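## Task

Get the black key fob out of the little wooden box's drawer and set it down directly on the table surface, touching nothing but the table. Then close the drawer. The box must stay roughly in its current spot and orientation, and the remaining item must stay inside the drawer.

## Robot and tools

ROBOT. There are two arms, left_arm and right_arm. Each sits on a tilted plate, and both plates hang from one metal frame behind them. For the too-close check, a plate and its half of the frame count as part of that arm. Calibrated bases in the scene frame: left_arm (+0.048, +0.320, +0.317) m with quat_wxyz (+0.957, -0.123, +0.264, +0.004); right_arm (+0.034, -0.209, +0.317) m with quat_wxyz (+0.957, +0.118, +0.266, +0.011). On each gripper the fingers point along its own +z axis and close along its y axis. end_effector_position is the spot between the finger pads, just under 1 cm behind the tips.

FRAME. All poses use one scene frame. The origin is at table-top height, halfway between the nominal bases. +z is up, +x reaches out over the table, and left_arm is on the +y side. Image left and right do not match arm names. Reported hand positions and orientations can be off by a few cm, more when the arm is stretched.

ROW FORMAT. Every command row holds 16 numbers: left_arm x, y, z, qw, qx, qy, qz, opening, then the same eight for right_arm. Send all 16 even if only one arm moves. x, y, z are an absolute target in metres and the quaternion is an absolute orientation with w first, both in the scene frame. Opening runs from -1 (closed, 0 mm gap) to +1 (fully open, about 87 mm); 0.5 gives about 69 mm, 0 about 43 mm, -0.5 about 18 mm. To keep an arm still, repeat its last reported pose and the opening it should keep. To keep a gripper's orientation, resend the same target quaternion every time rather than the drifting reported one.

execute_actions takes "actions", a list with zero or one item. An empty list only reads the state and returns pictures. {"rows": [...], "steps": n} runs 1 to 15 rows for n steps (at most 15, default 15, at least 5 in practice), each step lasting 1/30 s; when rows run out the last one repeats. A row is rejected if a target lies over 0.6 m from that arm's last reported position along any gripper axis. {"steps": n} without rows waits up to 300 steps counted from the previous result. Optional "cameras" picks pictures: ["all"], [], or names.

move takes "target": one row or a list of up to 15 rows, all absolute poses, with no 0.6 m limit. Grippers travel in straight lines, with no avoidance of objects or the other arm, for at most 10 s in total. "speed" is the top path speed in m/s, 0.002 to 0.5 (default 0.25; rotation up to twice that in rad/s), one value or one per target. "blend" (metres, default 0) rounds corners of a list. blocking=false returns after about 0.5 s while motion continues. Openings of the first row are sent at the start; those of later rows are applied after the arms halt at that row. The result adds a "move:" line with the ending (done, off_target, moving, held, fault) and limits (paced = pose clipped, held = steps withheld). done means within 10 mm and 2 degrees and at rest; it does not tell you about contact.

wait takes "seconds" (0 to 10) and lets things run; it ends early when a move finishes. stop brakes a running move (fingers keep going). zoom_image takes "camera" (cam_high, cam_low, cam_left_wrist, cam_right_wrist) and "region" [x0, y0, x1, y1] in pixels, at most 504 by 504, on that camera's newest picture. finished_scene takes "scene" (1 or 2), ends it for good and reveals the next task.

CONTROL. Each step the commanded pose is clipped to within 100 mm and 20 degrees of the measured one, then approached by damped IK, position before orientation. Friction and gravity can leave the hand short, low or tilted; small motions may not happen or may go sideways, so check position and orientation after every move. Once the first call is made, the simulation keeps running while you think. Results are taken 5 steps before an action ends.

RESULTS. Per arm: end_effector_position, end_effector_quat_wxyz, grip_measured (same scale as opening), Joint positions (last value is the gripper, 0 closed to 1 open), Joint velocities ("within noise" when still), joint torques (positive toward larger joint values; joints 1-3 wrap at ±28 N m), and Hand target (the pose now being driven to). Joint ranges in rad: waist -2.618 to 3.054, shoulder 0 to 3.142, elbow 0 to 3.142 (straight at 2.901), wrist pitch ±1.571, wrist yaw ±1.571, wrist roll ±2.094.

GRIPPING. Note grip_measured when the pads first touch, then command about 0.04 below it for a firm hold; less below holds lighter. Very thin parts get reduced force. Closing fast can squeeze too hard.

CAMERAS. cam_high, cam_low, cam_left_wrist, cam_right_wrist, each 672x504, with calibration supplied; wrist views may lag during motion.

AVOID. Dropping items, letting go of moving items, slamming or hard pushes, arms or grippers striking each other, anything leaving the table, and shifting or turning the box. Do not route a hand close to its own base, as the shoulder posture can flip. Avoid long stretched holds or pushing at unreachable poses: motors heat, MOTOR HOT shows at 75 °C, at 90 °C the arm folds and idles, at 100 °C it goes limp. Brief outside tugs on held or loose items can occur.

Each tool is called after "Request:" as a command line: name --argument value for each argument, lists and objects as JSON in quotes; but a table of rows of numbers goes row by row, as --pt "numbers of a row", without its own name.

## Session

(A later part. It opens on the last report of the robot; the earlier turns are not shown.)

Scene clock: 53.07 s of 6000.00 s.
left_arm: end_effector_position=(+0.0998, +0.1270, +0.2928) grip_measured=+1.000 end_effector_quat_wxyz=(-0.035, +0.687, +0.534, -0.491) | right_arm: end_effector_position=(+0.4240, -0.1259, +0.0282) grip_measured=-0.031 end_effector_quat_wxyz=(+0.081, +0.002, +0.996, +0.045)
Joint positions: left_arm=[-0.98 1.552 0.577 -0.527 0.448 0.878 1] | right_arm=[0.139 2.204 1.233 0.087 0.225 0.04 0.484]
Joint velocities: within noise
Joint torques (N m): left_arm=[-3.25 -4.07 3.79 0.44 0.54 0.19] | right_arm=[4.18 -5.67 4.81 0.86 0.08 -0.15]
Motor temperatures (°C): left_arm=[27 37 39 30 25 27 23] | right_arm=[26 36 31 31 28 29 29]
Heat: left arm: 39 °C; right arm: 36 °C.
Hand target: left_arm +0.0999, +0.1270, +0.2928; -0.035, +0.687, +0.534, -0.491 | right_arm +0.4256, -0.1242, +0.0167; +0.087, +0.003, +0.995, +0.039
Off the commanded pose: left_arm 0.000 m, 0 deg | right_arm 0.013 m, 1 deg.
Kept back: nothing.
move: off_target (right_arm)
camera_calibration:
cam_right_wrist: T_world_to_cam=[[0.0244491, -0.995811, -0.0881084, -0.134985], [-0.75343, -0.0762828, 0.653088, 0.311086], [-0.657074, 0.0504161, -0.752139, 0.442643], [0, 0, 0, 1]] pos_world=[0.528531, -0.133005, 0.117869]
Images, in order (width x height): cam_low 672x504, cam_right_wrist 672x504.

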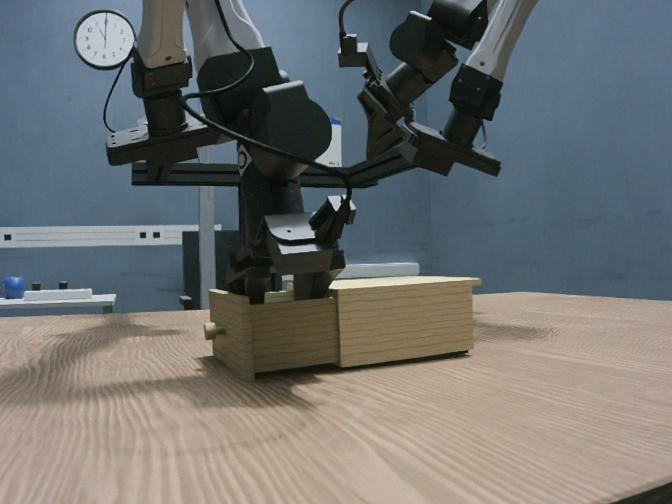

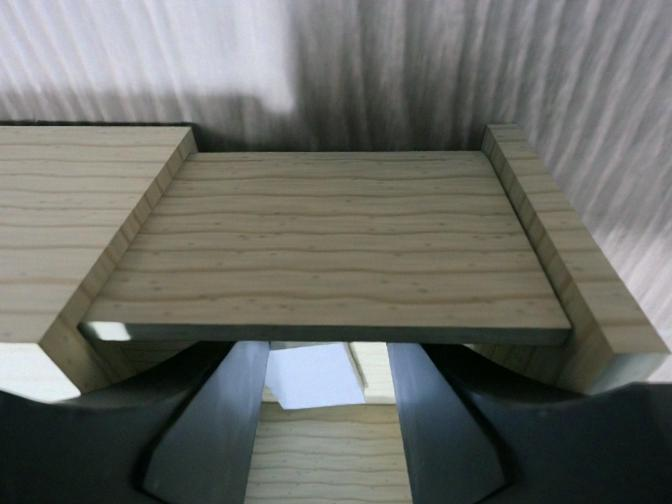

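Request:
move --target '[0.0998, 0.1270, 0.2928, -0.035, 0.687, 0.534, -0.491, 1, 0.427, -0.121, 0.010, 0.0871, 0.0034, 0.9954, 0.0391, -0.03]' --speed 0.04 --cameras '["cam_right_wrist", "cam_low"]'

Scene clock: 54.03 s of 6000.00 s.
left_arm: end_effector_position=(+0.0998, +0.1270, +0.2928) grip_measured=+1.000 end_effector_quat_wxyz=(-0.035, +0.687, +0.534, -0.491) | right_arm: end_effector_position=(+0.4230, -0.1266, +0.0268) grip_measured=-0.032 end_effector_quat_wxyz=(+0.073, +0.001, +0.996, +0.041)
Joint positions: left_arm=[-0.98 1.552 0.577 -0.527 0.448 0.878 1] | right_arm=[0.139 2.213 1.25 0.062 0.231 0.042 0.484]
Joint velocities: within noise
Joint torques (N m): left_arm=[-3.17 -4.08 3.82 0.44 0.55 0.2] | right_arm=[4.53 -4.48 4.83 1.11 0.03 -0.17]
Motor temperatures (°C): left_arm=[27 37 39 30 25 27 23] | right_arm=[26 36 31 31 28 29 29]
Heat: left arm: 39 °C; right arm: 36 °C.
Hand target: left_arm +0.0999, +0.1270, +0.2928; -0.035, +0.687, +0.534, -0.491 | right_arm +0.4262, -0.1213, +0.0114; +0.087, +0.003, +0.995, +0.039
Off the commanded pose: left_arm 0.000 m, 0 deg | right_arm 0.018 m, 2 deg.
Kept back: nothing.
move: off_target (right_arm)
camera_calibration:
cam_right_wrist: T_world_to_cam=[[0.0251615, -0.996385, -0.0811368, -0.136367], [-0.743025, -0.0729377, 0.665277, 0.306879], [-0.668791, 0.0435473, -0.742174, 0.444762], [0, 0, 0, 1]] pos_world=[0.528903, -0.132859, 0.114867]
Images, in order (width x height): cam_low 672x504, cam_right_wrist 672x504.

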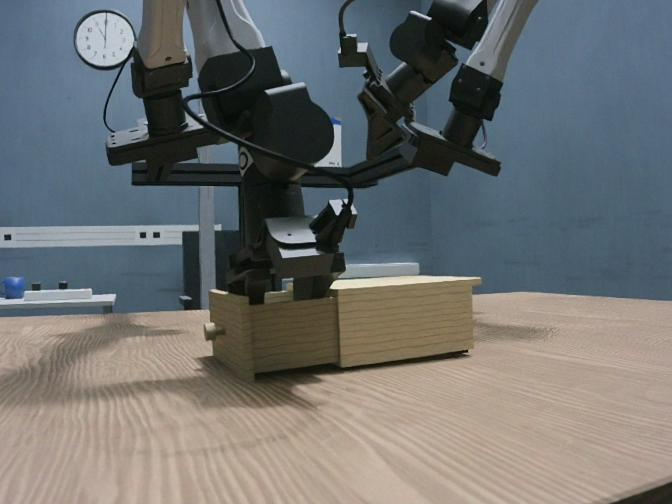

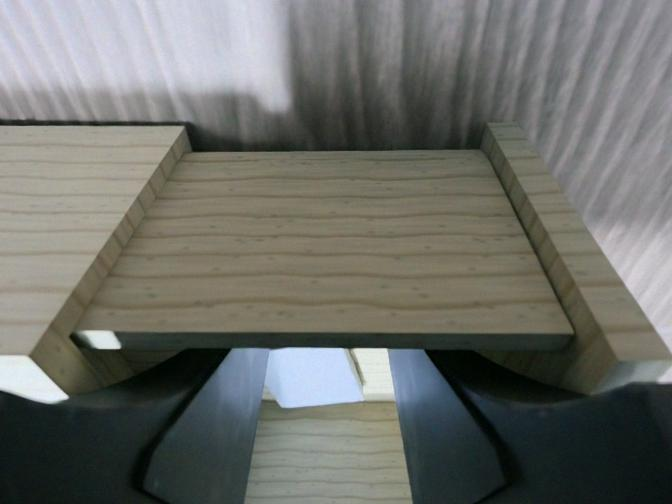

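Request:
move --target '[0.0998, 0.1270, 0.2928, -0.035, 0.687, 0.534, -0.491, 1, 0.427, -0.119, 0.036, 0.0871, 0.0034, 0.9954, 0.0391, -0.03]' --speed 0.04 --cameras '["cam_right_wrist"]'

Request:
zoom_image --camera "cam_right_wrist" --region '[180, 280, 480, 440]'

Scene clock: 55.70 s of 6000.00 s.
left_arm: end_effector_position=(+0.0998, +0.1270, +0.2928) grip_measured=+1.000 end_effector_quat_wxyz=(-0.035, +0.687, +0.534, -0.491) | right_arm: end_effector_position=(+0.4226, -0.1258, +0.0286) grip_measured=-0.032 end_effector_quat_wxyz=(+0.076, +0.001, +0.997, +0.032)
Joint positions: left_arm=[-0.98 1.552 0.577 -0.527 0.448 0.878 1] | right_arm=[0.151 2.209 1.241 0.071 0.258 0.048 0.484]
Joint velocities: within noise
Joint torques (N m): left_arm=[-3.22 -4.07 3.84 0.42 0.54 0.2] | right_arm=[5.75 -10.43 1.52 0.62 -0.06 -0.01]
Motor temperatures (°C): left_arm=[27 37 39 30 25 27 23] | right_arm=[26 36 31 31 28 29 29]
Heat: left arm: 39 °C; right arm: 36 °C.
Hand target: left_arm +0.0999, +0.1270, +0.2928; -0.035, +0.687, +0.534, -0.491 | right_arm +0.4269, -0.1190, +0.0359; +0.087, +0.003, +0.995, +0.039
Off the commanded pose: left_arm 0.000 m, 0 deg | right_arm 0.011 m, 2 deg.
Kept back: nothing.
move: off_target (right_arm)
camera_calibration:
cam_right_wrist: T_world_to_cam=[[0.0235179, -0.997788, -0.0621823, -0.13542], [-0.747827, -0.0588375, 0.661282, 0.309472], [-0.663477, 0.0309496, -0.747556, 0.442123], [0, 0, 0, 1]] pos_world=[0.527955, -0.130596, 0.117443]
Images, in order (width x height): cam_right_wrist 672x504.

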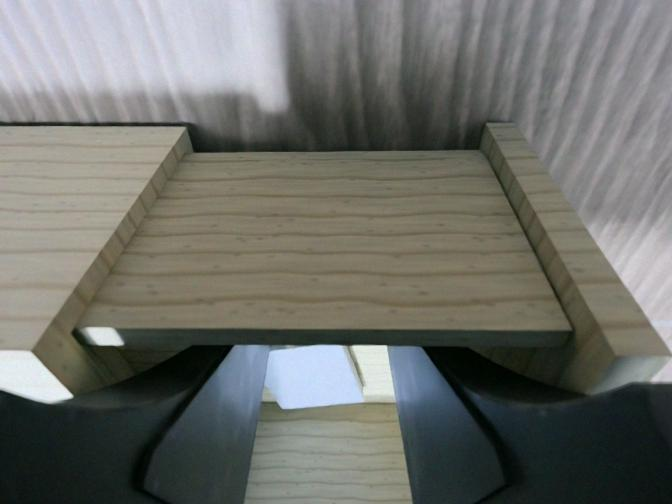

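Scaled by 1.680 from the camera's 672x504 image, which has a finer 960x720 frame.

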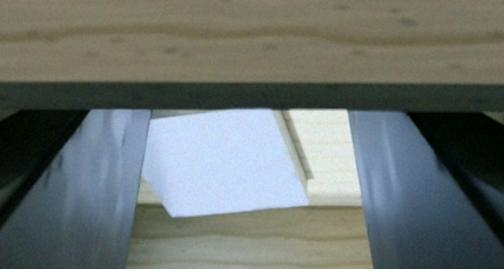

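Request:
move --target '[0.0998, 0.1270, 0.2928, -0.035, 0.687, 0.534, -0.491, 1, 0.427, -0.121, 0.050, 0.0871, 0.0034, 0.9954, 0.0391, 0.1]' --speed 0.05 --cameras '["cam_right_wrist"]'

Request:
zoom_image --camera "cam_right_wrist" --region '[180, 240, 480, 440]'

Scene clock: 56.90 s of 6000.00 s.
left_arm: end_effector_position=(+0.0998, +0.1270, +0.2928) grip_measured=+1.000 end_effector_quat_wxyz=(-0.035, +0.687, +0.534, -0.491) | right_arm: end_effector_position=(+0.4150, -0.1290, +0.0336) grip_measured=+0.100 end_effector_quat_wxyz=(+0.071, +0.000, +0.997, +0.024)
Joint positions: left_arm=[-0.98 1.552 0.577 -0.527 0.448 0.878 1] | right_arm=[0.155 2.185 1.209 0.067 0.275 0.051 0.55]
Joint velocities: within noise
Joint torques (N m): left_arm=[-3.18 -4.08 3.81 0.43 0.54 0.2] | right_arm=[5.89 -12.25 2.3 0.33 -0.2 -0.01]
Motor temperatures (°C): left_arm=[27 37 39 30 25 27 23] | right_arm=[26 37 31 31 28 29 29]
Heat: left arm: 39 °C; right arm: 37 °C.
Hand target: left_arm +0.0999, +0.1270, +0.2928; -0.035, +0.687, +0.534, -0.491 | right_arm +0.4268, -0.1209, +0.0495; +0.087, +0.003, +0.995, +0.039
Off the commanded pose: left_arm 0.000 m, 0 deg | right_arm 0.022 m, 3 deg.
Kept back: nothing.
move: off_target (right_arm)
camera_calibration:
cam_right_wrist: T_world_to_cam=[[0.0250884, -0.998584, -0.0469194, -0.139381], [-0.740798, -0.0500857, 0.669858, 0.298163], [-0.671259, 0.0179521, -0.741005, 0.442297], [0, 0, 0, 1]] pos_world=[0.521271, -0.13219, 0.121478]
Images, in order (width x height): cam_right_wrist 672x504.

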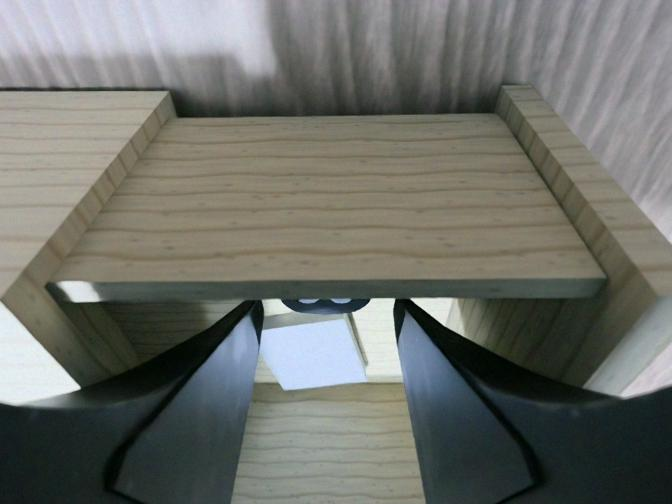

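Scaled by 1.680 from the camera's 672x504 image, which has a finer 960x720 frame.

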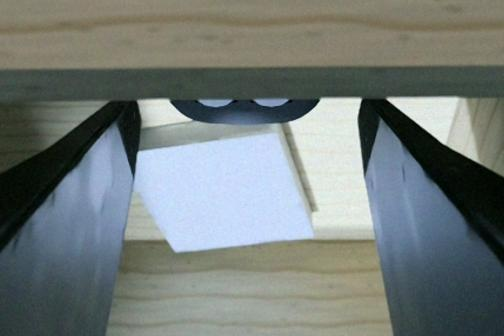

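Request:
move --target '[0.0998, 0.1270, 0.2928, -0.035, 0.687, 0.534, -0.491, 1, 0.421, -0.124, 0.062, 0.0436, 0.0019, 0.9981, 0.0436, 0.05]' --speed 0.05 --cameras '["cam_right_wrist", "cam_low", "cam_high"]'

Scene clock: 59.17 s of 6000.00 s.
left_arm: end_effector_position=(+0.0998, +0.1270, +0.2928) grip_measured=+1.000 end_effector_quat_wxyz=(-0.035, +0.687, +0.534, -0.491) | right_arm: end_effector_position=(+0.4001, -0.1279, +0.0451) grip_measured=+0.050 end_effector_quat_wxyz=(+0.020, -0.005, +0.999, +0.034)
Joint positions: left_arm=[-0.98 1.552 0.577 -0.527 0.448 0.878 1] | right_arm=[0.157 2.165 1.245 -0.095 0.25 0.074 0.525]
Joint velocities: within noise
Joint torques (N m): left_arm=[-3.22 -4.08 3.82 0.43 0.54 0.18] | right_arm=[5.19 -12.49 4.49 0.19 -0.13 -0.04]
Motor temperatures (°C): left_arm=[27 37 39 30 25 27 23] | right_arm=[26 37 31 31 28 29 29]
Heat: left arm: 39 °C; right arm: 37 °C.
Hand target: left_arm +0.0999, +0.1270, +0.2928; -0.035, +0.687, +0.534, -0.491 | right_arm +0.4207, -0.1241, +0.0618; +0.044, +0.002, +0.998, +0.044
Off the commanded pose: left_arm 0.000 m, 0 deg | right_arm 0.027 m, 3 deg.
Kept back: nothing.
move: off_target (right_arm)
camera_calibration:
cam_right_wrist: T_world_to_cam=[[0.0325872, -0.99715, -0.068041, -0.139254], [-0.667448, -0.0723838, 0.74113, 0.244067], [-0.743943, 0.0212624, -0.667905, 0.466895], [0, 0, 0, 1]] pos_world=[0.514783, -0.131118, 0.12148]
Images, in order (width x height): cam_high 672x504, cam_low 672x504, cam_right_wrist 672x504.

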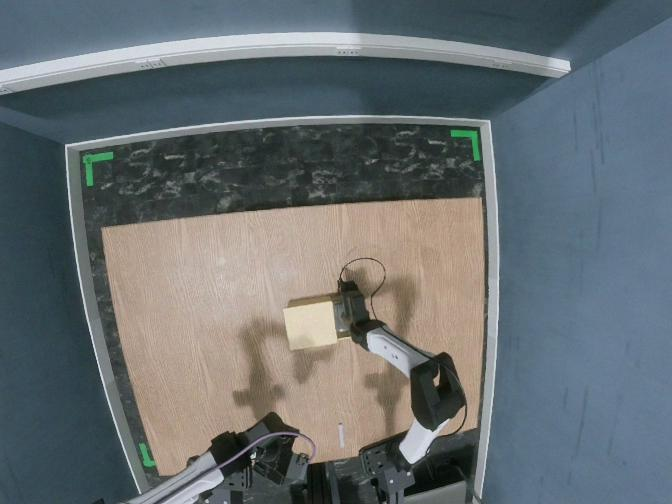

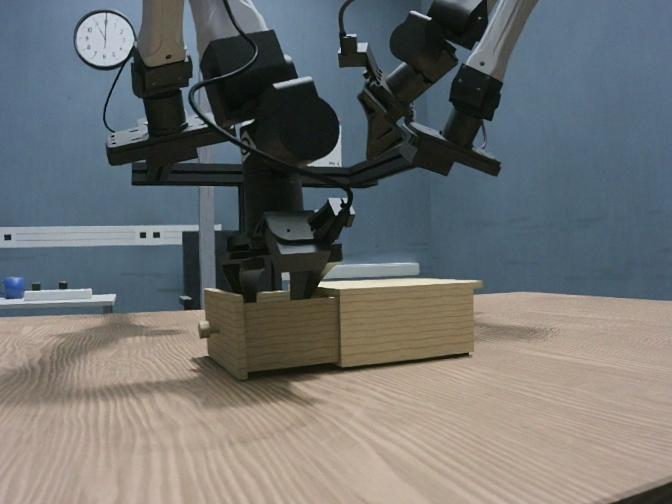

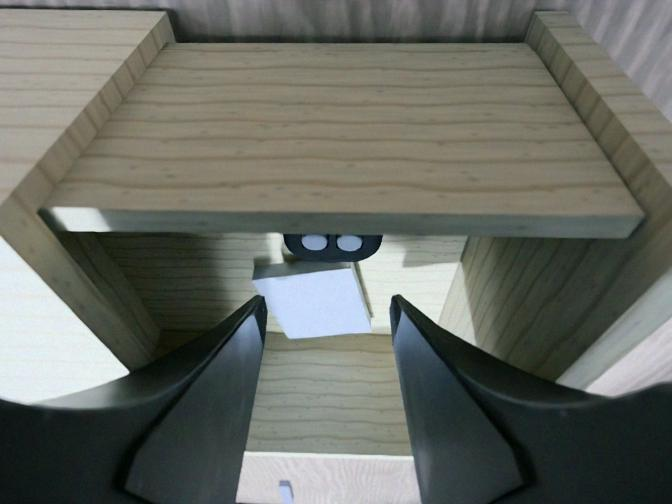

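Request:
move --target '[0.0998, 0.1270, 0.2928, -0.035, 0.687, 0.534, -0.491, 1, 0.427, -0.124, 0.075, 0.0436, 0.0019, 0.9981, 0.0436, 0.0]' --speed 0.05 --cameras '["cam_right_wrist", "cam_low"]'

Scene clock: 60.20 s of 6000.00 s.
left_arm: end_effector_position=(+0.0998, +0.1270, +0.2928) grip_measured=+1.000 end_effector_quat_wxyz=(-0.035, +0.687, +0.534, -0.491) | right_arm: end_effector_position=(+0.4077, -0.1279, +0.0578) grip_measured=+0.000 end_effector_quat_wxyz=(+0.021, -0.004, +0.999, +0.036)
Joint positions: left_arm=[-0.98 1.552 0.577 -0.527 0.448 0.878 1] | right_arm=[0.163 2.132 1.26 -0.141 0.249 0.081 0.5]
Joint velocities: within noise
Joint torques (N m): left_arm=[-3.25 -4.08 3.84 0.42 0.53 0.19] | right_arm=[5.44 -12.31 4.66 0.21 -0.05 -0.06]
Motor temperatures (°C): left_arm=[27 37 39 30 25 27 23] | right_arm=[26 38 31 31 28 29 29]
Heat: left arm: 39 °C; right arm: 38 °C.
Hand target: left_arm +0.0999, +0.1270, +0.2928; -0.035, +0.687, +0.534, -0.491 | right_arm +0.4265, -0.1241, +0.0746; +0.044, +0.002, +0.998, +0.044
Off the commanded pose: left_arm 0.000 m, 0 deg | right_arm 0.026 m, 3 deg.
Kept back: nothing.
move: off_target (right_arm)
camera_calibration:
cam_right_wrist: T_world_to_cam=[[0.0301432, -0.996957, -0.0718949, -0.137464], [-0.669307, -0.0735534, 0.739336, 0.240441], [-0.742374, 0.0258338, -0.669487, 0.481153], [0, 0, 0, 1]] pos_world=[0.522268, -0.13179, 0.134476]
Images, in order (width x height): cam_low 672x504, cam_right_wrist 672x504.

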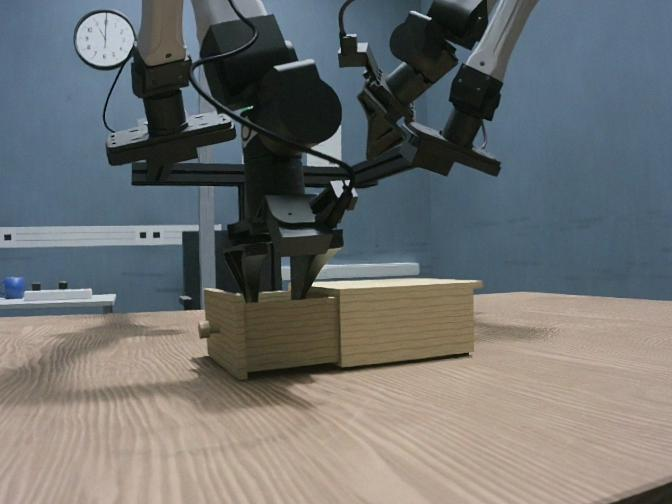

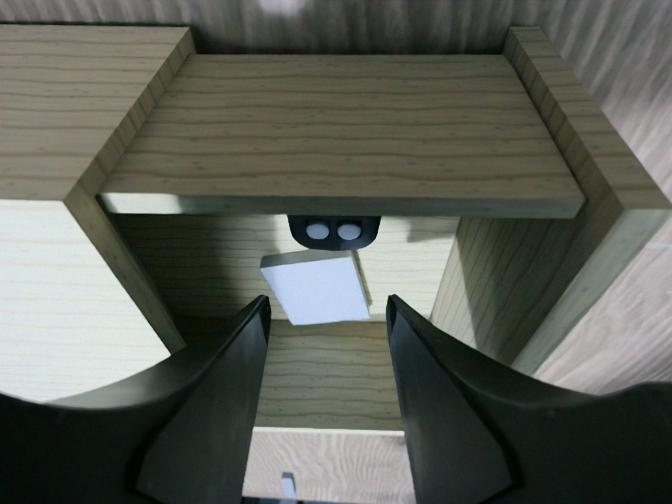

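Request:
move --target '[0.0998, 0.1270, 0.2928, -0.035, 0.687, 0.534, -0.491, 1, 0.428, -0.126, 0.024, 0.0610, 0.0027, 0.9972, 0.0436, 0.02]' --speed 0.06 --cameras '["cam_right_wrist", "cam_low"]'

Request:
zoom_image --camera "cam_right_wrist" --region '[180, 240, 480, 440]'

Scene clock: 62.30 s of 6000.00 s.
left_arm: end_effector_position=(+0.0998, +0.1270, +0.2928) grip_measured=+1.000 end_effector_quat_wxyz=(-0.035, +0.687, +0.534, -0.491) | right_arm: end_effector_position=(+0.4243, -0.1257, +0.0308) grip_measured=+0.020 end_effector_quat_wxyz=(+0.056, +0.001, +0.998, +0.040)
Joint positions: left_arm=[-0.98 1.552 0.577 -0.527 0.448 0.878 1] | right_arm=[0.144 2.215 1.293 -0.015 0.236 0.056 0.51]
Joint velocities: within noise
Joint torques (N m): left_arm=[-3.23 -4.08 3.82 0.44 0.54 0.19] | right_arm=[3.37 -7.35 4.62 0.55 -0.19 -0.21]
Motor temperatures (°C): left_arm=[27 37 39 30 25 27 23] | right_arm=[26 38 31 31 28 29 29]
Heat: left arm: 39 °C; right arm: 38 °C.
Hand target: left_arm +0.0999, +0.1270, +0.2928; -0.035, +0.687, +0.534, -0.491 | right_arm +0.4279, -0.1261, +0.0243; +0.061, +0.003, +0.997, +0.044
Off the commanded pose: left_arm 0.000 m, 0 deg | right_arm 0.008 m, 1 deg.
Kept back: nothing.
move: done
camera_calibration:
cam_right_wrist: T_world_to_cam=[[0.0222811, -0.996674, -0.078386, -0.134065], [-0.720497, -0.0703643, 0.689879, 0.295356], [-0.6931, 0.0411056, -0.719668, 0.457874], [0, 0, 0, 1]] pos_world=[0.533143, -0.131657, 0.115248]
Images, in order (width x height): cam_low 672x504, cam_right_wrist 672x504.

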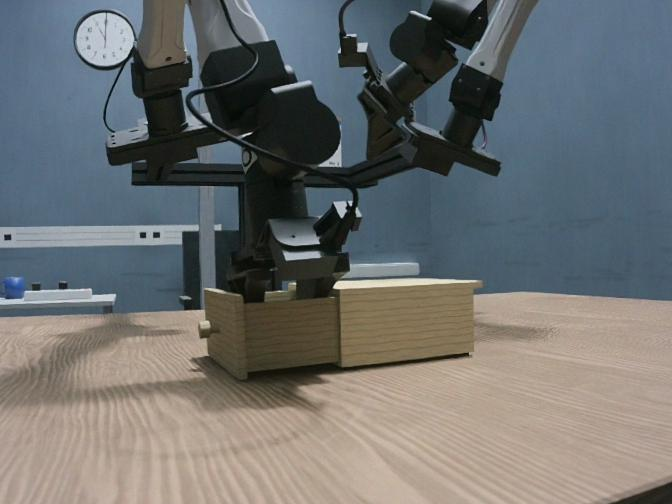

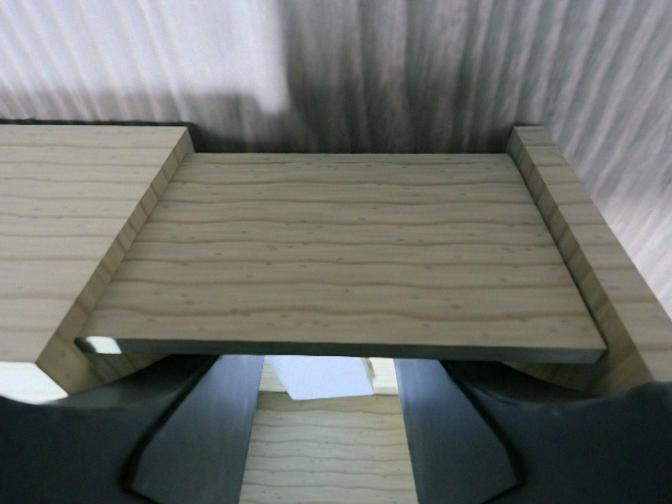

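Scaled by 1.680 from the camera's 672x504 image, which has a finer 960x720 frame.

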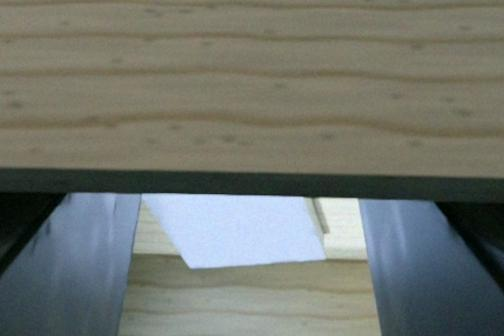

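Request:
move --target '[0.0998, 0.1270, 0.2928, -0.035, 0.687, 0.534, -0.491, 1, 0.428, -0.127, 0.010, 0.0610, 0.0027, 0.9972, 0.0436, 0.02]' --speed 0.05 --cameras '["cam_right_wrist", "cam_low"]'

Scene clock: 63.23 s of 6000.00 s.
left_arm: end_effector_position=(+0.0998, +0.1270, +0.2928) grip_measured=+1.000 end_effector_quat_wxyz=(-0.035, +0.687, +0.534, -0.491) | right_arm: end_effector_position=(+0.4261, -0.1286, +0.0258) grip_measured=+0.020 end_effector_quat_wxyz=(+0.054, -0.003, +0.998, +0.037)
Joint positions: left_arm=[-0.98 1.552 0.577 -0.527 0.448 0.878 1] | right_arm=[0.136 2.233 1.315 -0.022 0.236 0.041 0.51]
Joint velocities: within noise
Joint torques (N m): left_arm=[-3.19 -4.05 3.79 0.42 0.54 0.19] | right_arm=[3.06 -5.59 4.75 0.89 -0.24 -0.19]
Motor temperatures (°C): left_arm=[27 37 39 30 25 27 23] | right_arm=[26 38 31 31 28 29 29]
Heat: left arm: 39 °C; right arm: 38 °C.
Hand target: left_arm +0.0999, +0.1270, +0.2928; -0.035, +0.687, +0.534, -0.491 | right_arm +0.4275, -0.1274, +0.0110; +0.061, +0.003, +0.997, +0.043
Off the commanded pose: left_arm 0.000 m, 0 deg | right_arm 0.016 m, 1 deg.
Kept back: nothing.
move: off_target (right_arm)
camera_calibration:
cam_right_wrist: T_world_to_cam=[[0.0307408, -0.996863, -0.0729289, -0.141199], [-0.717143, -0.0728219, 0.693111, 0.298031], [-0.696248, 0.0309936, -0.717132, 0.455635], [0, 0, 0, 1]] pos_world=[0.535306, -0.133174, 0.109884]
Images, in order (width x height): cam_low 672x504, cam_right_wrist 672x504.

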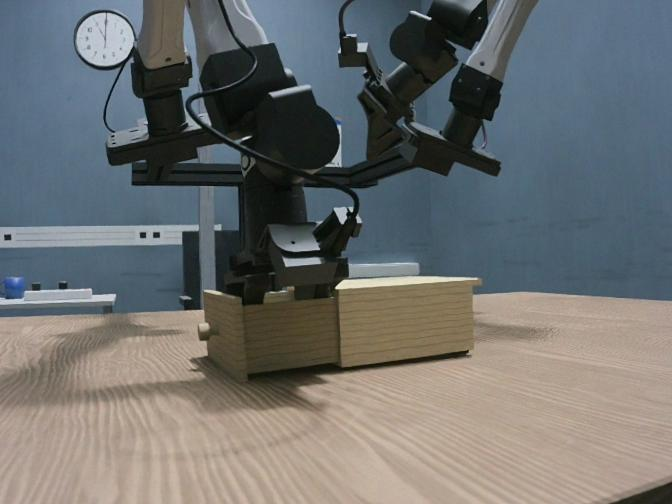

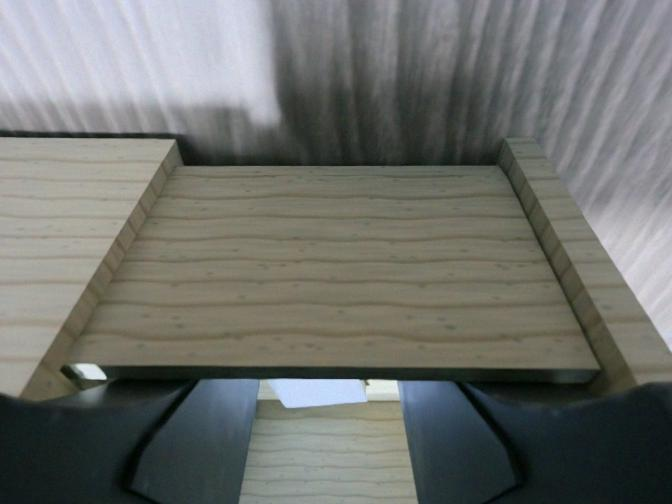

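Request:
move --target '[0.0998, 0.1270, 0.2928, -0.035, 0.687, 0.534, -0.491, 1, 0.428, -0.126, 0.005, 0.0610, 0.0027, 0.9972, 0.0436, 0.02]' --speed 0.04 --cameras '[]'

Request:
execute_actions --actions '[{"rows": [[0.0998, 0.1270, 0.2928, -0.035, 0.687, 0.534, -0.491, 1, 0.428, -0.126, 0.005, 0.0610, 0.0027, 0.9972, 0.0436, -0.06],[0.0998, 0.1270, 0.2928, -0.035, 0.687, 0.534, -0.491, 1, 0.428, -0.126, 0.005, 0.0610, 0.0027, 0.9972, 0.0436, -0.09],[0.0998, 0.1270, 0.2928, -0.035, 0.687, 0.534, -0.491, 1, 0.428, -0.126, 0.005, 0.0610, 0.0027, 0.9972, 0.0436, -0.12],[0.0998, 0.1270, 0.2928, -0.035, 0.687, 0.534, -0.491, 1, 0.428, -0.126, 0.005, 0.0610, 0.0027, 0.9972, 0.0436, -0.15],[0.0998, 0.1270, 0.2928, -0.035, 0.687, 0.534, -0.491, 1, 0.428, -0.126, 0.005, 0.0610, 0.0027, 0.9972, 0.0436, -0.17],[0.0998, 0.1270, 0.2928, -0.035, 0.687, 0.534, -0.491, 1, 0.428, -0.126, 0.005, 0.0610, 0.0027, 0.9972, 0.0436, -0.19],[0.0998, 0.1270, 0.2928, -0.035, 0.687, 0.534, -0.491, 1, 0.428, -0.126, 0.005, 0.0610, 0.0027, 0.9972, 0.0436, -0.21]], "steps": 15}]' --cameras '["cam_right_wrist"]'

Scene clock: 64.43 s of 6000.00 s.
left_arm: end_effector_position=(+0.0998, +0.1270, +0.2928) grip_measured=+1.000 end_effector_quat_wxyz=(-0.035, +0.687, +0.534, -0.491) | right_arm: end_effector_position=(+0.4256, -0.1285, +0.0253) grip_measured=+0.020 end_effector_quat_wxyz=(+0.050, -0.005, +0.998, +0.037)
Joint positions: left_arm=[-0.98 1.552 0.577 -0.527 0.448 0.878 1] | right_arm=[0.136 2.237 1.324 -0.035 0.236 0.04 0.51]
Joint velocities: within noise
Joint torques (N m): left_arm=[-3.21 -4.04 3.81 0.44 0.54 0.18] | right_arm=[2.88 -4.72 4.77 1.04 -0.24 -0.16]
Motor temperatures (°C): left_arm=[27 37 39 30 25 27 23] | right_arm=[26 38 31 31 28 29 29]
Heat: left arm: 39 °C; right arm: 38 °C.
Hand target: left_arm +0.0999, +0.1270, +0.2928; -0.035, +0.687, +0.534, -0.491 | right_arm +0.4271, -0.1266, +0.0066; +0.061, +0.003, +0.997, +0.043
Off the commanded pose: left_arm 0.000 m, 0 deg | right_arm 0.021 m, 2 deg.
Kept back: nothing.
move: off_target (right_arm)
No camera images: "cameras" was empty.

Scene clock: 64.77 s of 6000.00 s.
left_arm: end_effector_position=(+0.0998, +0.1270, +0.2928) grip_measured=+1.000 end_effector_quat_wxyz=(-0.035, +0.687, +0.534, -0.491) | right_arm: end_effector_position=(+0.4258, -0.1315, +0.0249) grip_measured=-0.174 end_effector_quat_wxyz=(+0.051, -0.006, +0.998, +0.028)
Joint positions: left_arm=[-0.98 1.552 0.577 -0.527 0.448 0.878 1] | right_arm=[0.136 2.238 1.325 -0.035 0.252 0.036 0.413]
Joint velocities: within noise
Joint torques (N m): left_arm=[-3.21 -4.1 3.78 0.43 0.55 0.19] | right_arm=[2.93 -4.66 4.85 1.02 -0.42 -0.12]
Motor temperatures (°C): left_arm=[27 37 39 30 25 27 23] | right_arm=[26 38 31 31 28 29 29]
Heat: left arm: 39 °C; right arm: 38 °C.
Steps of this call (1-10: this action's first 10). Readings (end_effector_position of left_arm | right_arm):
1: (+0.0998, +0.1270, +0.2928) | (+0.4256, -0.1293, +0.0251)
2: (+0.0998, +0.1270, +0.2928) | (+0.4257, -0.1301, +0.0250)
4: (+0.0998, +0.1270, +0.2928) | (+0.4258, -0.1314, +0.0249)
8: (+0.0998, +0.1270, +0.2928) | (+0.4258, -0.1315, +0.0249)
10: the state above
camera_calibration:
cam_right_wrist: T_world_to_cam=[[0.0363304, -0.997785, -0.0557302, -0.147078], [-0.71192, -0.0649775, 0.699248, 0.296886], [-0.701321, 0.0142714, -0.712703, 0.45467], [0, 0, 0, 1]] pos_world=[0.535572, -0.13395, 0.108251]
Images, in order (width x height): cam_right_wrist 672x504.

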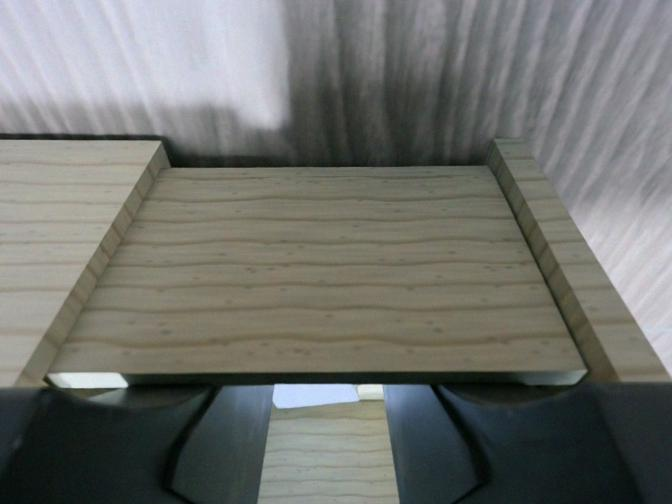

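Request:
execute_actions --actions '[{"rows": [[0.0998, 0.1270, 0.2928, -0.035, 0.687, 0.534, -0.491, 1, 0.428, -0.128, 0.005, 0.0610, 0.0027, 0.9972, 0.0436, -0.22],[0.0998, 0.1270, 0.2928, -0.035, 0.687, 0.534, -0.491, 1, 0.428, -0.128, 0.005, 0.0610, 0.0027, 0.9972, 0.0436, -0.24],[0.0998, 0.1270, 0.2928, -0.035, 0.687, 0.534, -0.491, 1, 0.428, -0.128, 0.005, 0.0610, 0.0027, 0.9972, 0.0436, -0.26],[0.0998, 0.1270, 0.2928, -0.035, 0.687, 0.534, -0.491, 1, 0.428, -0.128, 0.005, 0.0610, 0.0027, 0.9972, 0.0436, -0.28]], "steps": 12}]' --cameras '["cam_right_wrist"]'

Scene clock: 65.23 s of 6000.00 s.
left_arm: end_effector_position=(+0.0998, +0.1270, +0.2928) grip_measured=+1.000 end_effector_quat_wxyz=(-0.035, +0.687, +0.534, -0.491) | right_arm: end_effector_position=(+0.4258, -0.1315, +0.0249) grip_measured=-0.174 end_effector_quat_wxyz=(+0.051, -0.007, +0.998, +0.028)
Joint positions: left_arm=[-0.98 1.552 0.577 -0.527 0.448 0.878 1] | right_arm=[0.136 2.238 1.325 -0.035 0.252 0.035 0.413]
Joint velocities: within noise
Joint torques (N m): left_arm=[-3.22 -4.07 3.82 0.44 0.54 0.19] | right_arm=[2.51 -4.83 4.63 1.05 -0.43 -0.15]
Motor temperatures (°C): left_arm=[27 37 39 30 25 27 23] | right_arm=[26 38 31 31 28 29 29]
Heat: left arm: 39 °C; right arm: 38 °C.
Off your previous action's commanded pose at its last step (step 5 of this call): left_arm 0.000 m, 0 deg | right_arm 0.021 m, 2 deg.
Steps of this call (1-5: your previous action's last 5; 6-7: nothing new was sent; 8-14: this action's first 7). Readings (end_effector_position of left_arm | right_arm):
8: (+0.0998, +0.1270, +0.2928) | (+0.4258, -0.1315, +0.0249)
9: (+0.0998, +0.1270, +0.2928) | (+0.4258, -0.1315, +0.0249)
11: (+0.0998, +0.1270, +0.2928) | (+0.4258, -0.1315, +0.0249)
14: the state above
camera_calibration:
cam_right_wrist: T_world_to_cam=[[0.037089, -0.997761, -0.0556521, -0.147431], [-0.711901, -0.0654634, 0.699222, 0.296814], [-0.7013, 0.0136853, -0.712735, 0.454584], [0, 0, 0, 1]] pos_world=[0.53557, -0.133892, 0.108254]
Images, in order (width x height): cam_right_wrist 672x504.

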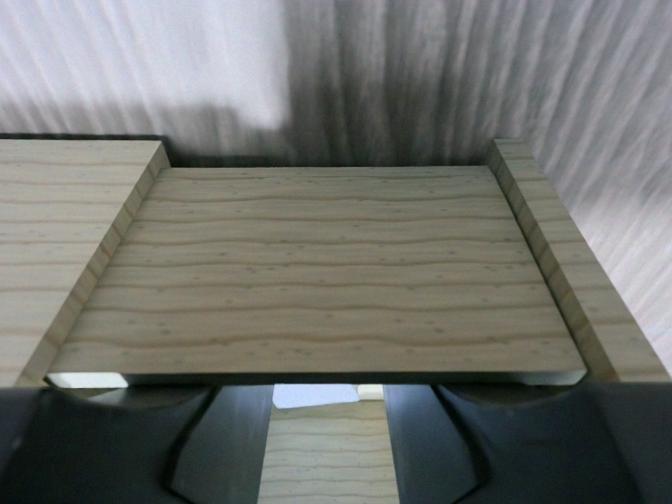

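Request:
move --pt "0.0998 0.1270 0.2928 -0.035 0.687 0.534 -0.491 1 0.428 -0.128 0.060 0.0610 0.0027 0.9972 0.0436 -0.28" --pt "0.0998 0.1270 0.2928 -0.035 0.687 0.534 -0.491 1 0.425 -0.128 0.150 0.0610 0.0027 0.9972 0.0436 -0.28" --speed 0.06 --blend 0.02 --cameras '["cam_right_wrist", "cam_low", "cam_high"]'

Scene clock: 68.33 s of 6000.00 s.
left_arm: end_effector_position=(+0.0998, +0.1270, +0.2928) grip_measured=+1.000 end_effector_quat_wxyz=(-0.035, +0.687, +0.534, -0.491) | right_arm: end_effector_position=(+0.4189, -0.1282, +0.1354) grip_measured=-0.174 end_effector_quat_wxyz=(+0.048, -0.001, +0.998, +0.043)
Joint positions: left_arm=[-0.98 1.552 0.577 -0.527 0.448 0.878 1] | right_arm=[0.221 1.878 1.18 -0.271 0.272 0.121 0.413]
Joint velocities: within noise
Joint torques (N m): left_arm=[-3.23 -4.05 3.79 0.42 0.54 0.18] | right_arm=[5.19 -11.92 3.81 0.27 0.07 -0.05]
Motor temperatures (°C): left_arm=[27 37 39 30 25 27 23] | right_arm=[26 38 31 31 28 29 29]
Heat: left arm: 39 °C; right arm: 38 °C.
Hand target: left_arm +0.0999, +0.1270, +0.2928; -0.035, +0.687, +0.534, -0.491 | right_arm +0.4248, -0.1280, +0.1494; +0.061, +0.003, +0.997, +0.044
Off your previous action's commanded pose at its last step (step 5 of this call): left_arm 0.000 m, 0 deg | right_arm 0.020 m, 2 deg.
Off the commanded pose: left_arm 0.000 m, 0 deg | right_arm 0.016 m, 2 deg.
Kept back: nothing.
move: off_target (right_arm)
camera_calibration:
cam_right_wrist: T_world_to_cam=[[0.026725, -0.995959, -0.085743, -0.129077], [-0.708161, -0.0794014, 0.701572, 0.21122], [-0.705545, 0.0419704, -0.707422, 0.533191], [0, 0, 0, 1]] pos_world=[0.529218, -0.134163, 0.217937]
Images, in order (width x height): cam_high 672x504, cam_low 672x504, cam_right_wrist 672x504.

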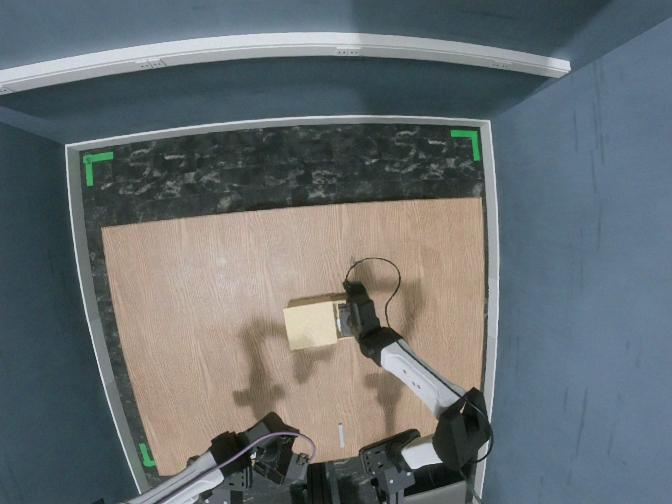

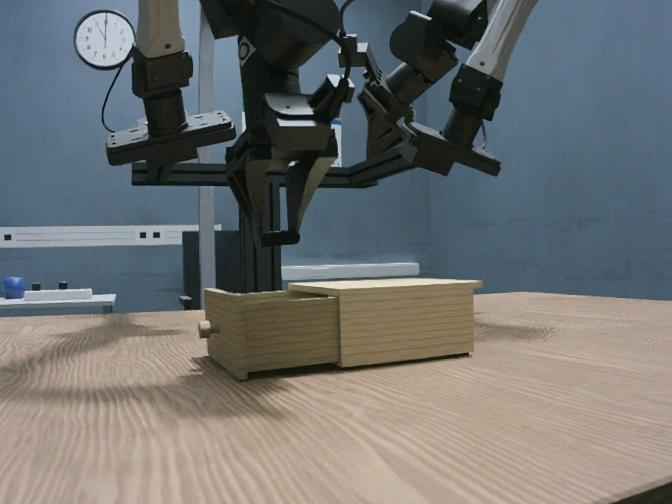

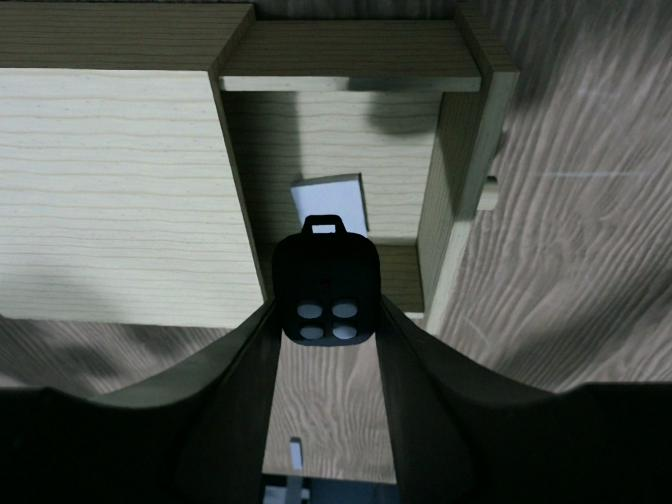

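Request:
move --pt "0.0998 0.1270 0.2928 -0.035 0.687 0.534 -0.491 1 0.420 -0.20 0.15 0.0510 -0.005 0.998 0.028 -0.28" --pt "0.0998 0.1270 0.2928 -0.035 0.687 0.534 -0.491 1 0.420 -0.370 0.10 0.0510 -0.005 0.998 0.028 -0.28" --pt "0.0998 0.1270 0.2928 -0.035 0.687 0.534 -0.491 1 0.420 -0.370 0.050 0.0510 -0.005 0.998 0.028 -0.28" --speed '[0.15, 0.15, 0.08]' --blend 0.03 --cameras '["cam_right_wrist", "cam_low", "cam_high"]'

Scene clock: 71.63 s of 6000.00 s.
left_arm: end_effector_position=(+0.0998, +0.1270, +0.2928) grip_measured=+1.000 end_effector_quat_wxyz=(-0.035, +0.687, +0.534, -0.491) | right_arm: end_effector_position=(+0.4155, -0.3669, +0.0554) grip_measured=-0.174 end_effector_quat_wxyz=(+0.044, -0.002, +0.999, +0.027)
Joint positions: left_arm=[-0.98 1.552 0.577 -0.527 0.448 0.878 1] | right_arm=[-0.41 2.05 1.347 -0.218 -0.072 -0.394 0.413]
Joint velocities: within noise
Joint torques (N m): left_arm=[-3.18 -4.07 3.81 0.43 0.54 0.18] | right_arm=[-0.32 -8.05 5.82 0.47 -0.17 -0.27]
Motor temperatures (°C): left_arm=[27 37 39 30 25 27 23] | right_arm=[26 39 31 31 28 29 29]
Heat: left arm: 39 °C; right arm: 39 °C.
Hand target: left_arm +0.0999, +0.1270, +0.2928; -0.035, +0.687, +0.534, -0.491 | right_arm +0.4199, -0.3700, +0.0503; +0.051, -0.005, +0.998, +0.028
Off the commanded pose: left_arm 0.000 m, 0 deg | right_arm 0.008 m, 1 deg.
Kept back: nothing.
move: done; blend cut to 0.025 m at target 2
camera_calibration:
cam_right_wrist: T_world_to_cam=[[0.0280147, -0.998167, -0.0536408, -0.37662], [-0.702626, -0.0578322, 0.709206, 0.251115], [-0.711008, 0.0178212, -0.702958, 0.47736], [0, 0, 0, 1]] pos_world=[0.526397, -0.369914, 0.13727]
Images, in order (width x height): cam_high 672x504, cam_low 672x504, cam_right_wrist 672x504.

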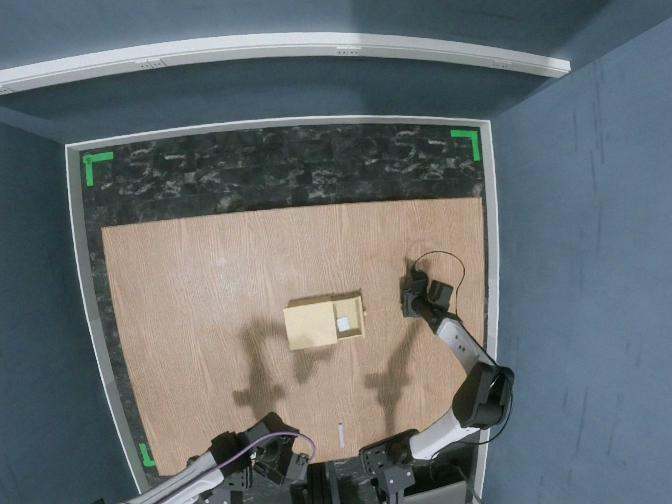

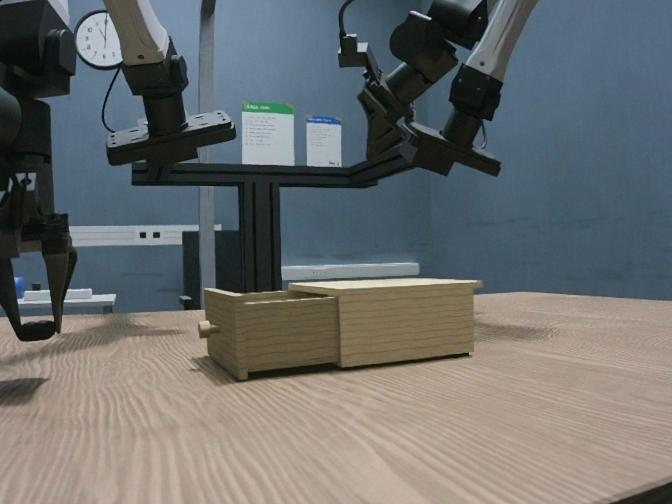

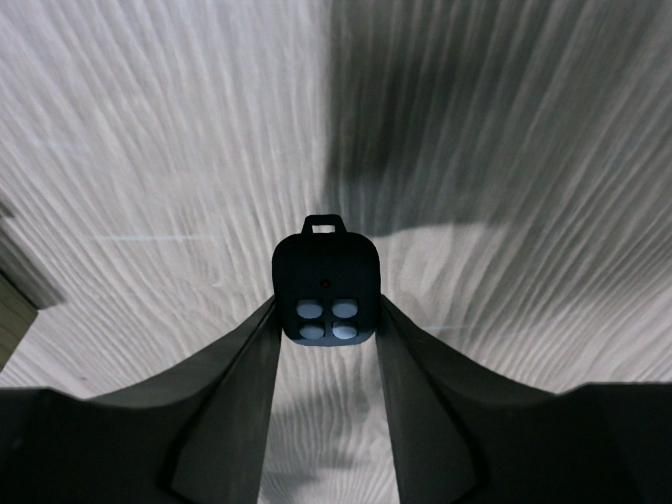

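Descend in stages.

Request:
move --target '[0.0998, 0.1270, 0.2928, -0.035, 0.687, 0.534, -0.491, 1, 0.420, -0.370, 0.018, 0.0510, -0.005, 0.998, 0.028, -0.28]' --speed 0.05 --cameras '["cam_right_wrist", "cam_low"]'

Request:
zoom_image --camera "cam_low" --region '[0, 230, 220, 440]'

Scene clock: 73.00 s of 6000.00 s.
left_arm: end_effector_position=(+0.0998, +0.1270, +0.2928) grip_measured=+1.000 end_effector_quat_wxyz=(-0.035, +0.687, +0.534, -0.491) | right_arm: end_effector_position=(+0.4166, -0.3669, +0.0239) grip_measured=-0.174 end_effector_quat_wxyz=(+0.044, -0.003, +0.999, +0.027)
Joint positions: left_arm=[-0.98 1.552 0.577 -0.527 0.448 0.878 1] | right_arm=[-0.41 2.156 1.402 -0.165 -0.072 -0.394 0.413]
Joint velocities: within noise
Joint torques (N m): left_arm=[-3.21 -4.1 3.86 0.43 0.54 0.17] | right_arm=[-0.31 -8.21 5.46 0.45 -0.16 -0.26]
Motor temperatures (°C): left_arm=[27 37 39 30 25 27 23] | right_arm=[26 39 31 31 28 29 29]
Heat: left arm: 39 °C; right arm: 39 °C.
Hand target: left_arm +0.0999, +0.1270, +0.2928; -0.035, +0.687, +0.534, -0.491 | right_arm +0.4197, -0.3700, +0.0181; +0.051, -0.005, +0.998, +0.028
Off the commanded pose: left_arm 0.000 m, 0 deg | right_arm 0.008 m, 1 deg.
Kept back: nothing.
move: done
camera_calibration:
cam_right_wrist: T_world_to_cam=[[0.0288489, -0.998153, -0.0534552, -0.378711], [-0.703463, -0.0582661, 0.708339, 0.274423], [-0.710146, 0.0171689, -0.703845, 0.455439], [0, 0, 0, 1]] pos_world=[0.5274, -0.369841, 0.10593]
Images, in order (width x height): cam_low 672x504, cam_right_wrist 672x504.

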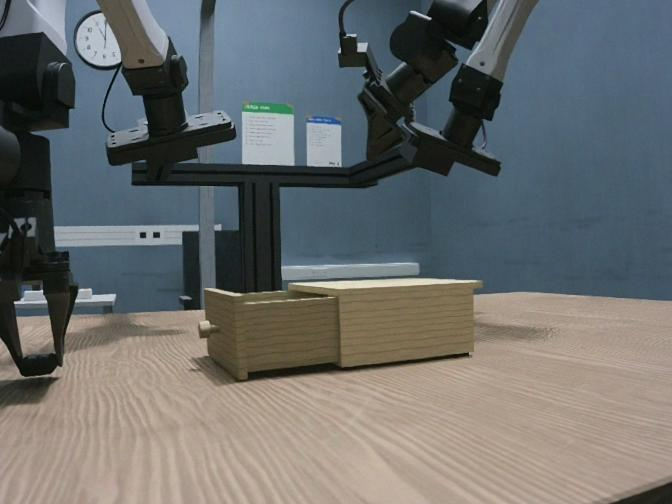

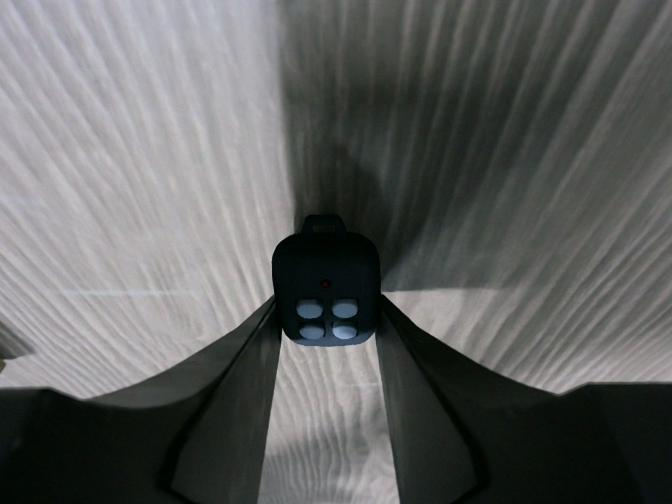

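Scaled by 2.291 from the camera's 672x504 image, which has a finer 960x720 frame.

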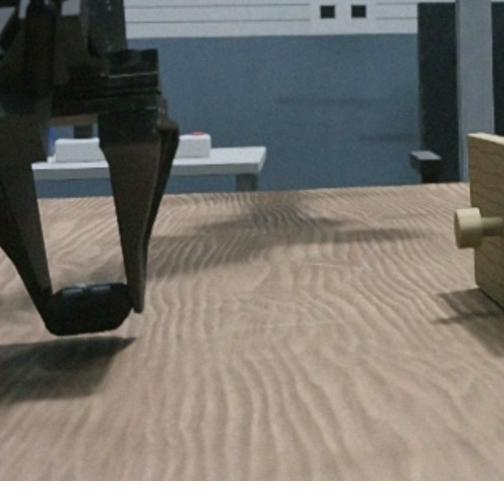

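Request:
move --target '[0.0998, 0.1270, 0.2928, -0.035, 0.687, 0.534, -0.491, 1, 0.420, -0.370, 0.009, 0.0510, -0.005, 0.998, 0.028, -0.28]' --speed 0.03 --cameras '["cam_right_wrist", "cam_low"]'

Request:
zoom_image --camera "cam_low" --region '[0, 320, 110, 420]'

Scene clock: 73.93 s of 6000.00 s.
left_arm: end_effector_position=(+0.0998, +0.1270, +0.2928) grip_measured=+1.000 end_effector_quat_wxyz=(-0.035, +0.687, +0.534, -0.491) | right_arm: end_effector_position=(+0.4177, -0.3672, +0.0161) grip_measured=-0.174 end_effector_quat_wxyz=(+0.045, -0.003, +0.999, +0.027)
Joint positions: left_arm=[-0.98 1.552 0.577 -0.527 0.448 0.878 1] | right_arm=[-0.41 2.184 1.421 -0.154 -0.073 -0.394 0.413]
Joint velocities: within noise
Joint torques (N m): left_arm=[-3.17 -4.07 3.79 0.43 0.53 0.18] | right_arm=[-0.23 -7.98 5.52 0.47 -0.16 -0.28]
Motor temperatures (°C): left_arm=[27 37 39 30 25 27 23] | right_arm=[26 39 31 31 28 29 29]
Heat: left arm: 39 °C; right arm: 39 °C.
Hand target: left_arm +0.0999, +0.1270, +0.2928; -0.035, +0.687, +0.534, -0.491 | right_arm +0.4200, -0.3700, +0.0093; +0.051, -0.005, +0.998, +0.028
Off the commanded pose: left_arm 0.000 m, 0 deg | right_arm 0.008 m, 1 deg.
Kept back: nothing.
move: done
camera_calibration:
cam_right_wrist: T_world_to_cam=[[0.0289525, -0.998173, -0.0530267, -0.379495], [-0.704814, -0.0580029, 0.707017, 0.281382], [-0.708801, 0.016904, -0.705206, 0.450087], [0, 0, 0, 1]] pos_world=[0.528331, -0.370089, 0.0983392]
Images, in order (width x height): cam_low 672x504, cam_right_wrist 672x504.

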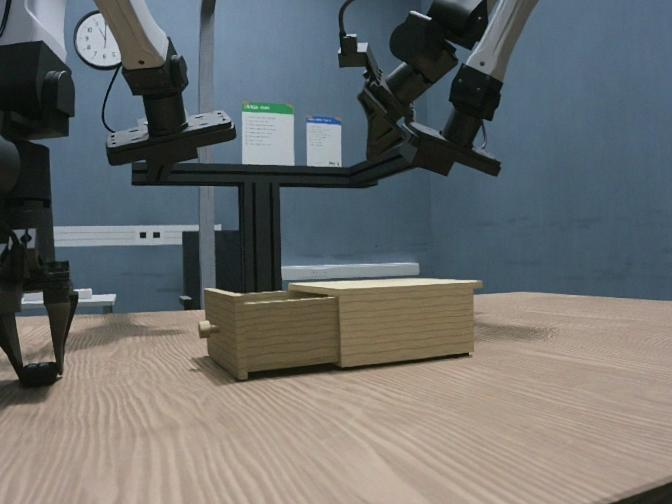

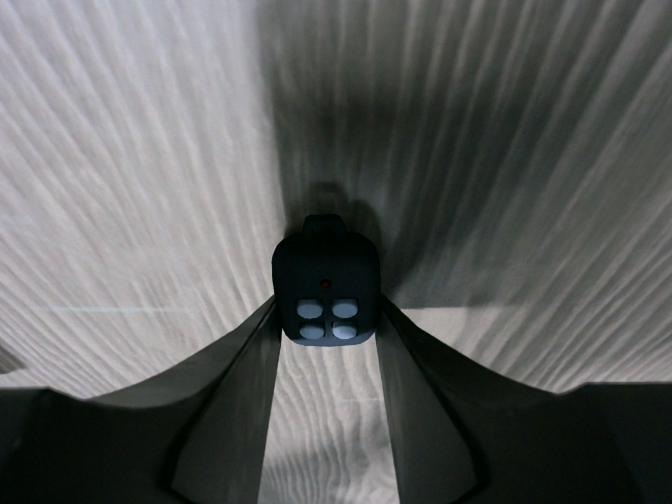

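Scaled by 4.582 from the camera's 672x504 image, which has a finer 960x720 frame.

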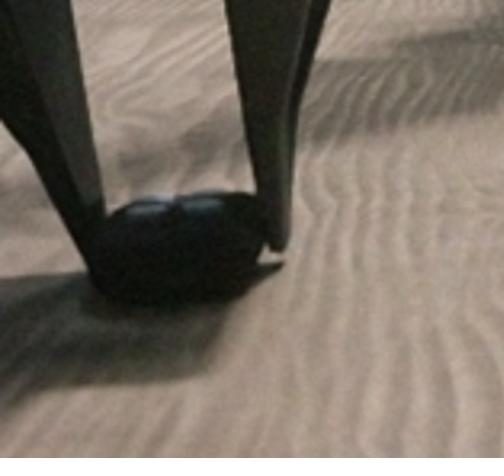

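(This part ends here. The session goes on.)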